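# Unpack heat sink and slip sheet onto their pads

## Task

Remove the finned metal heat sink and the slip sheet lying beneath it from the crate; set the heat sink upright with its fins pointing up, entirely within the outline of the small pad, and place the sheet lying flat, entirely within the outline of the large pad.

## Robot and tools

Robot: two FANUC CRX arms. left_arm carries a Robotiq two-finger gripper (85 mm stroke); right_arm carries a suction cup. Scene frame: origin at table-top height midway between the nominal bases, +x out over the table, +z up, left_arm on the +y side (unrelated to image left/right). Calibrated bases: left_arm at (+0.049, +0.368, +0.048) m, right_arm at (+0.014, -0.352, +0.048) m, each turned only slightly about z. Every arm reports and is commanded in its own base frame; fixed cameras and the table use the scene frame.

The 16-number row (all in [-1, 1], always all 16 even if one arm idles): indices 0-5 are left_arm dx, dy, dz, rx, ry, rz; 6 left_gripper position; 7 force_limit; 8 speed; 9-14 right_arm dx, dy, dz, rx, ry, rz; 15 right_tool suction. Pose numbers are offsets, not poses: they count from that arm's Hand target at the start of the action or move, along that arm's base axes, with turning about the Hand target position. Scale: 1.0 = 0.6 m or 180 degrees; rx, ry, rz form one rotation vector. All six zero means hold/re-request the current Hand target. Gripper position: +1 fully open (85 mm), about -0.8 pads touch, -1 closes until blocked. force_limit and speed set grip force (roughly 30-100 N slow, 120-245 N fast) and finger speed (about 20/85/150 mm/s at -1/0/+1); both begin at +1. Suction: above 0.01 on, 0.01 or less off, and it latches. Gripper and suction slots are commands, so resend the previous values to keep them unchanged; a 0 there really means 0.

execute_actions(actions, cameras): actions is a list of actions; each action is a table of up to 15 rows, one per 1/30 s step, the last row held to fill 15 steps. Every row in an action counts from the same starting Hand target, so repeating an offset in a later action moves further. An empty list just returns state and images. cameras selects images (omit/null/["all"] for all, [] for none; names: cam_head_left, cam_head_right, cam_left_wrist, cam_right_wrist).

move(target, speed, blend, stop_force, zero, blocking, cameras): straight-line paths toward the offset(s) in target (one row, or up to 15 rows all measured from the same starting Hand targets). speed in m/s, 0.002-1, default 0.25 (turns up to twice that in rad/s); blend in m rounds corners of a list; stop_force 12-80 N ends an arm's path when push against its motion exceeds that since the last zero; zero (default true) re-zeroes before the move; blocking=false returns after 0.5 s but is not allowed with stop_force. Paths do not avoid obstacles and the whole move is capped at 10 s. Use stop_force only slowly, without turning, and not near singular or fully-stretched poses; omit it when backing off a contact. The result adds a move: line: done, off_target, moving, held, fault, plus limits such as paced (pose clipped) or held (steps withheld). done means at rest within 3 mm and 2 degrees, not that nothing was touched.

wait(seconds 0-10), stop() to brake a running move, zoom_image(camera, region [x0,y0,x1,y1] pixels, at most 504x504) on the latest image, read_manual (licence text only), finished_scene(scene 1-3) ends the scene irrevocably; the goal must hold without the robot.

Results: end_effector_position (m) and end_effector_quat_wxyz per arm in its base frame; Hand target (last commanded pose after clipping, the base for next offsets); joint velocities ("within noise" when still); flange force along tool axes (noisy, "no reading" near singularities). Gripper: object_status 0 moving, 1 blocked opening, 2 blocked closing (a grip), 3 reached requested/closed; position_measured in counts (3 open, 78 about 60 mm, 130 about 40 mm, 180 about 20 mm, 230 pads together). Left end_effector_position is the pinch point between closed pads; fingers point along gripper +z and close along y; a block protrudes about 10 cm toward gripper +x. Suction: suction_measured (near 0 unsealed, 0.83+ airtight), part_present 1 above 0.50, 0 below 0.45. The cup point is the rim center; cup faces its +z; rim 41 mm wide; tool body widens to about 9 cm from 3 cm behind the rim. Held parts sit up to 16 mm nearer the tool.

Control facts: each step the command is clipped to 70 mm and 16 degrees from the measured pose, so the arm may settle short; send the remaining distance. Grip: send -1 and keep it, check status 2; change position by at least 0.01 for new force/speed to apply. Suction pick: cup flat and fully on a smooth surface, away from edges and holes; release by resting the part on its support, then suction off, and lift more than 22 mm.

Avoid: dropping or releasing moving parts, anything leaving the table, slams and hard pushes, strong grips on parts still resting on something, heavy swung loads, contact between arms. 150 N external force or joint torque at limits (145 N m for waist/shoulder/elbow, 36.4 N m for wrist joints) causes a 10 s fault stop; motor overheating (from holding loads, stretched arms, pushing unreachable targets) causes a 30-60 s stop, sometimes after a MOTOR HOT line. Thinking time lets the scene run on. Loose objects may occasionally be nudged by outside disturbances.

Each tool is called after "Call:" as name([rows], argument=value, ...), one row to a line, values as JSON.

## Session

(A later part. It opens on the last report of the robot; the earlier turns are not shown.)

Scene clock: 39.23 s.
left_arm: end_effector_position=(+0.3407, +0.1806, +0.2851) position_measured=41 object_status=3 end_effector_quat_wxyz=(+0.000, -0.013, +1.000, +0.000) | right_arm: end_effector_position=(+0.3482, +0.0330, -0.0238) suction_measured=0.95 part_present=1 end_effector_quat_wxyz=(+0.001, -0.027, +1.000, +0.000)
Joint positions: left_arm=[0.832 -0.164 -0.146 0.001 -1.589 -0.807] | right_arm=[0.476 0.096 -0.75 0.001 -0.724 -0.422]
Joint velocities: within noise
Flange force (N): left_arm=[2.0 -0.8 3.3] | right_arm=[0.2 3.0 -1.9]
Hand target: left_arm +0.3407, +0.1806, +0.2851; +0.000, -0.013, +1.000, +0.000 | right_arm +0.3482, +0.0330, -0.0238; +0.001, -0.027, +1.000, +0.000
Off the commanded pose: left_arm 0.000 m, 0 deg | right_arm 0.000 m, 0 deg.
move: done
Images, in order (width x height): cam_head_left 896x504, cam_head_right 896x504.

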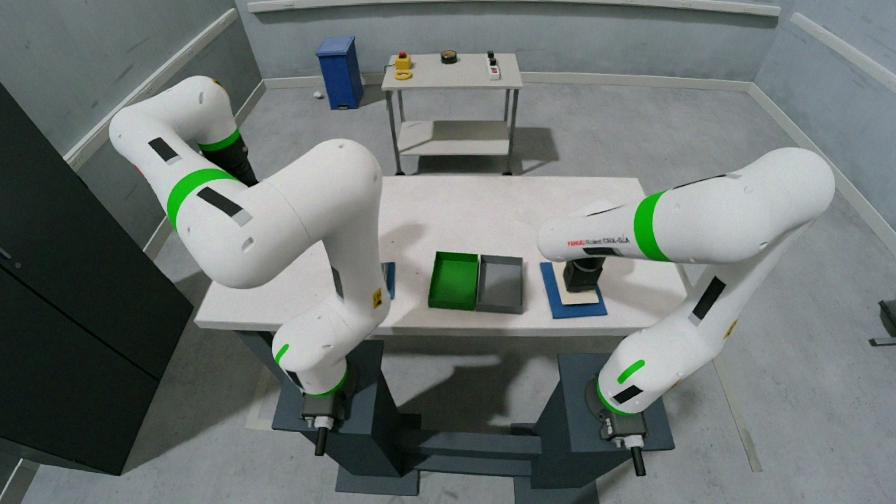

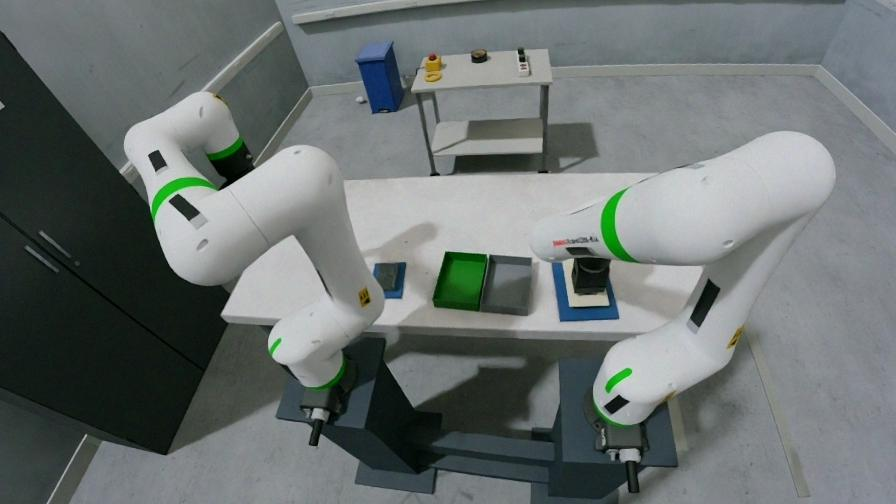

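Call:
move(target=[0,0,0,0,0,0,0.7,-0.5,-1,0,0,-0.06,0,0,0,1], cameras=[], speed=0.01, stop_force=12)

Call:
execute_actions([
  [[0,0,0,0,0,0,0.7,-0.5,-1,0,0,0.001,0,0,0,0]],
], cameras=[])

Call:
wait(seconds=0.5, cameras=[])

Call:
move([
  [0,0,0,0,0,0,0.7,-0.5,-1,0,0,0.06,0,0,0,0],
  [0,0,0,0,0,0,0.7,-0.5,-1,0.25,0,0.31,0,0,0,0],
], speed=[0.05,0.25])

Call:
zoom_image(camera="cam_head_right", region=[340, 200, 640, 360])

Scene clock: 43.17 s.
left_arm: end_effector_position=(+0.3407, +0.1806, +0.2851) position_measured=41 object_status=3 end_effector_quat_wxyz=(+0.000, -0.013, +1.000, +0.000) | right_arm: end_effector_position=(+0.3483, +0.0330, -0.0527) suction_measured=0.95 part_present=1 end_effector_quat_wxyz=(+0.001, -0.027, +1.000, +0.000)
Joint positions: left_arm=[0.832 -0.164 -0.146 0.001 -1.589 -0.807] | right_arm=[0.476 0.172 -0.766 0.001 -0.631 -0.422]
Joint velocities: within noise
Flange force (N): left_arm=[2.2 -1.4 2.7] | right_arm=[3.1 3.7 -27.4]
Hand target: left_arm +0.3407, +0.1806, +0.2851; +0.000, -0.013, +1.000, +0.000 | right_arm +0.3483, +0.0330, -0.0527; +0.001, -0.027, +1.000, +0.000 (not the last commanded pose)
Off the commanded pose: left_arm 0.000 m, 0 deg | right_arm 0.007 m, 0 deg.
move: contact (right_arm)
No camera images: "cameras" was empty.

Scene clock: 43.87 s.
left_arm: end_effector_position=(+0.3407, +0.1806, +0.2851) position_measured=41 object_status=3 end_effector_quat_wxyz=(+0.000, -0.013, +1.000, +0.000) | right_arm: end_effector_position=(+0.3483, +0.0330, -0.0521) suction_measured=0.00 part_present=0 end_effector_quat_wxyz=(+0.001, -0.027, +1.000, +0.000)
Joint positions: left_arm=[0.832 -0.164 -0.146 0.001 -1.589 -0.807] | right_arm=[0.476 0.17 -0.766 0.001 -0.633 -0.422]
Joint velocities: within noise
Flange force (N): left_arm=[3.0 -2.0 3.6] | right_arm=[3.6 4.4 -35.8]
Hand target: left_arm +0.3407, +0.1806, +0.2851; +0.000, -0.013, +1.000, +0.000 | right_arm +0.3483, +0.0330, -0.0521; +0.001, -0.027, +1.000, +0.000
Off the commanded pose: left_arm 0.000 m, 0 deg | right_arm 0.000 m, 0 deg.
No camera images: "cameras" was empty.

Scene clock: 44.37 s.
left_arm: end_effector_position=(+0.3407, +0.1806, +0.2851) position_measured=41 object_status=3 end_effector_quat_wxyz=(+0.000, -0.013, +1.000, +0.000) | right_arm: end_effector_position=(+0.3483, +0.0330, -0.0521) suction_measured=0.00 part_present=0 end_effector_quat_wxyz=(+0.001, -0.027, +1.000, +0.000)
Joint positions: left_arm=[0.832 -0.164 -0.146 0.001 -1.589 -0.807] | right_arm=[0.476 0.17 -0.766 0.001 -0.633 -0.422]
Joint velocities: within noise
Flange force (N): left_arm=[2.0 -1.5 3.1] | right_arm=[3.1 3.8 -36.0]
Hand target: left_arm +0.3407, +0.1806, +0.2851; +0.000, -0.013, +1.000, +0.000 | right_arm +0.3483, +0.0330, -0.0521; +0.001, -0.027, +1.000, +0.000
Off the commanded pose: left_arm 0.000 m, 0 deg | right_arm 0.000 m, 0 deg.
wait: 0.50 s; at rest by 0.17 s
No camera images: "cameras" was empty.

Scene clock: 46.43 s.
left_arm: end_effector_position=(+0.3407, +0.1806, +0.2851) position_measured=41 object_status=3 end_effector_quat_wxyz=(+0.000, -0.013, +1.000, +0.000) | right_arm: end_effector_position=(+0.4983, +0.0330, +0.1339) suction_measured=0.00 part_present=0 end_effector_quat_wxyz=(+0.001, -0.027, +1.000, +0.000)
Joint positions: left_arm=[0.832 -0.164 -0.146 0.001 -1.589 -0.807] | right_arm=[0.33 0.201 -0.175 0 -1.193 -0.275]
Joint velocities: within noise
Flange force (N): left_arm=[1.3 -0.9 3.0] | right_arm=[1.8 2.7 -2.0]
Hand target: left_arm +0.3407, +0.1806, +0.2851; +0.000, -0.013, +1.000, +0.000 | right_arm +0.4983, +0.0330, +0.1339; +0.001, -0.027, +1.000, +0.000
Off the commanded pose: left_arm 0.000 m, 0 deg | right_arm 0.000 m, 0 deg.
move: done
camera_calibration:
cam_left_wrist: T_world_to_cam=[[-0.0561679, 0.998233, 0.019393, -0.158357], [0.924009, 0.0446138, 0.379758, -0.419423], [0.378222, 0.0392496, -0.924882, 0.263413], [0, 0, 0, 1]] pos_world=[0.279028, 0.166451, 0.405976]
cam_right_wrist: T_world_to_cam=[[0.0128015, -0.999366, 0.033233, 0.0350655], [-0.867252, 0.00544607, 0.49784, 0.387675], [-0.497706, -0.0351945, -0.866632, 0.433351], [0, 0, 0, 1]] pos_world=[0.551445, 0.0481835, 0.18139]

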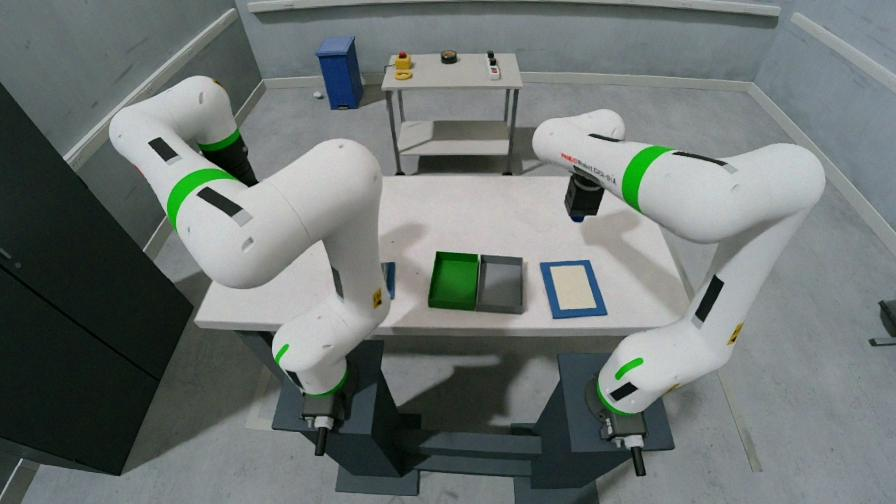

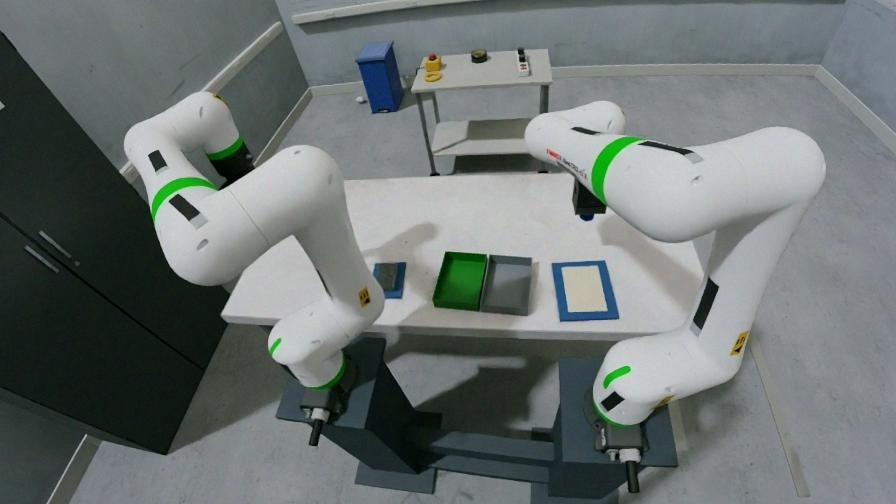

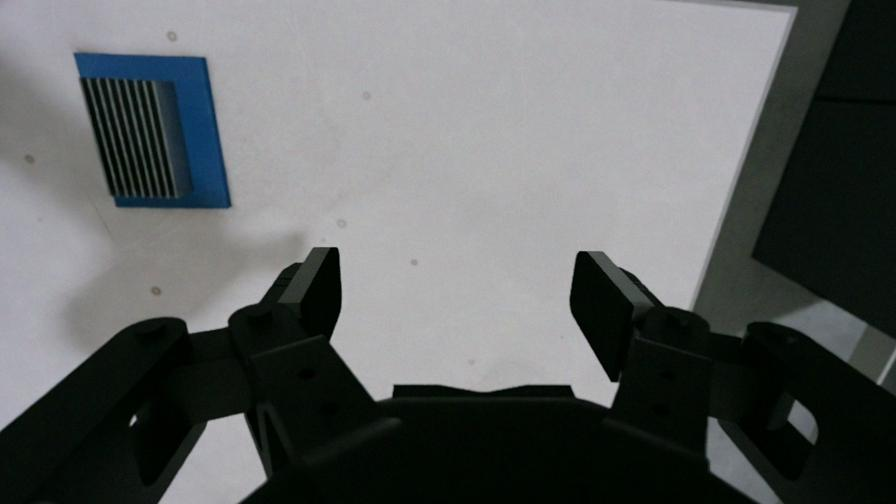

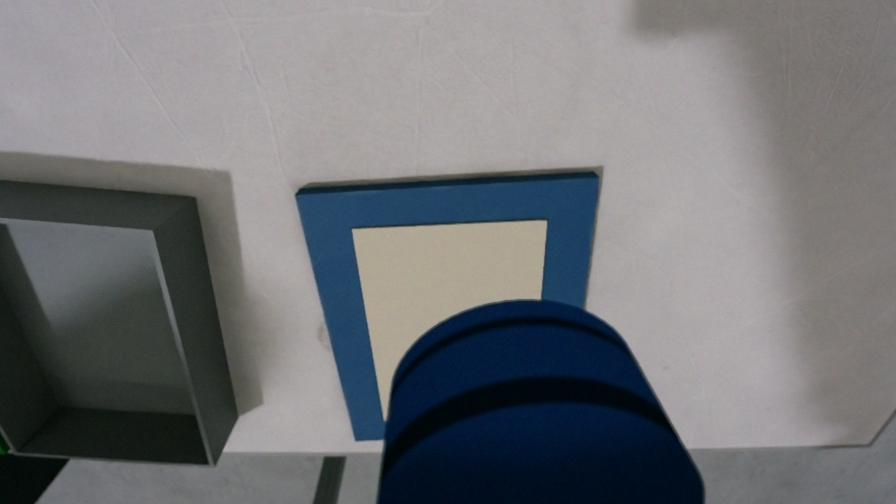

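Scaled by 1.680 from the camera's 896x504 image, which has a finer 1280x720 frame.

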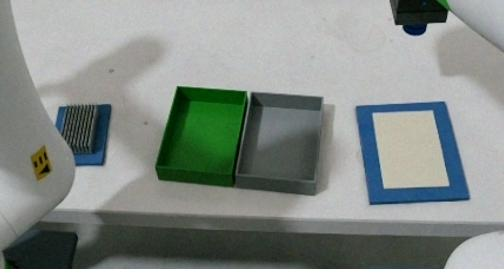

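Call:
finished_scene(scene=3)

The scene is finished: the task was done.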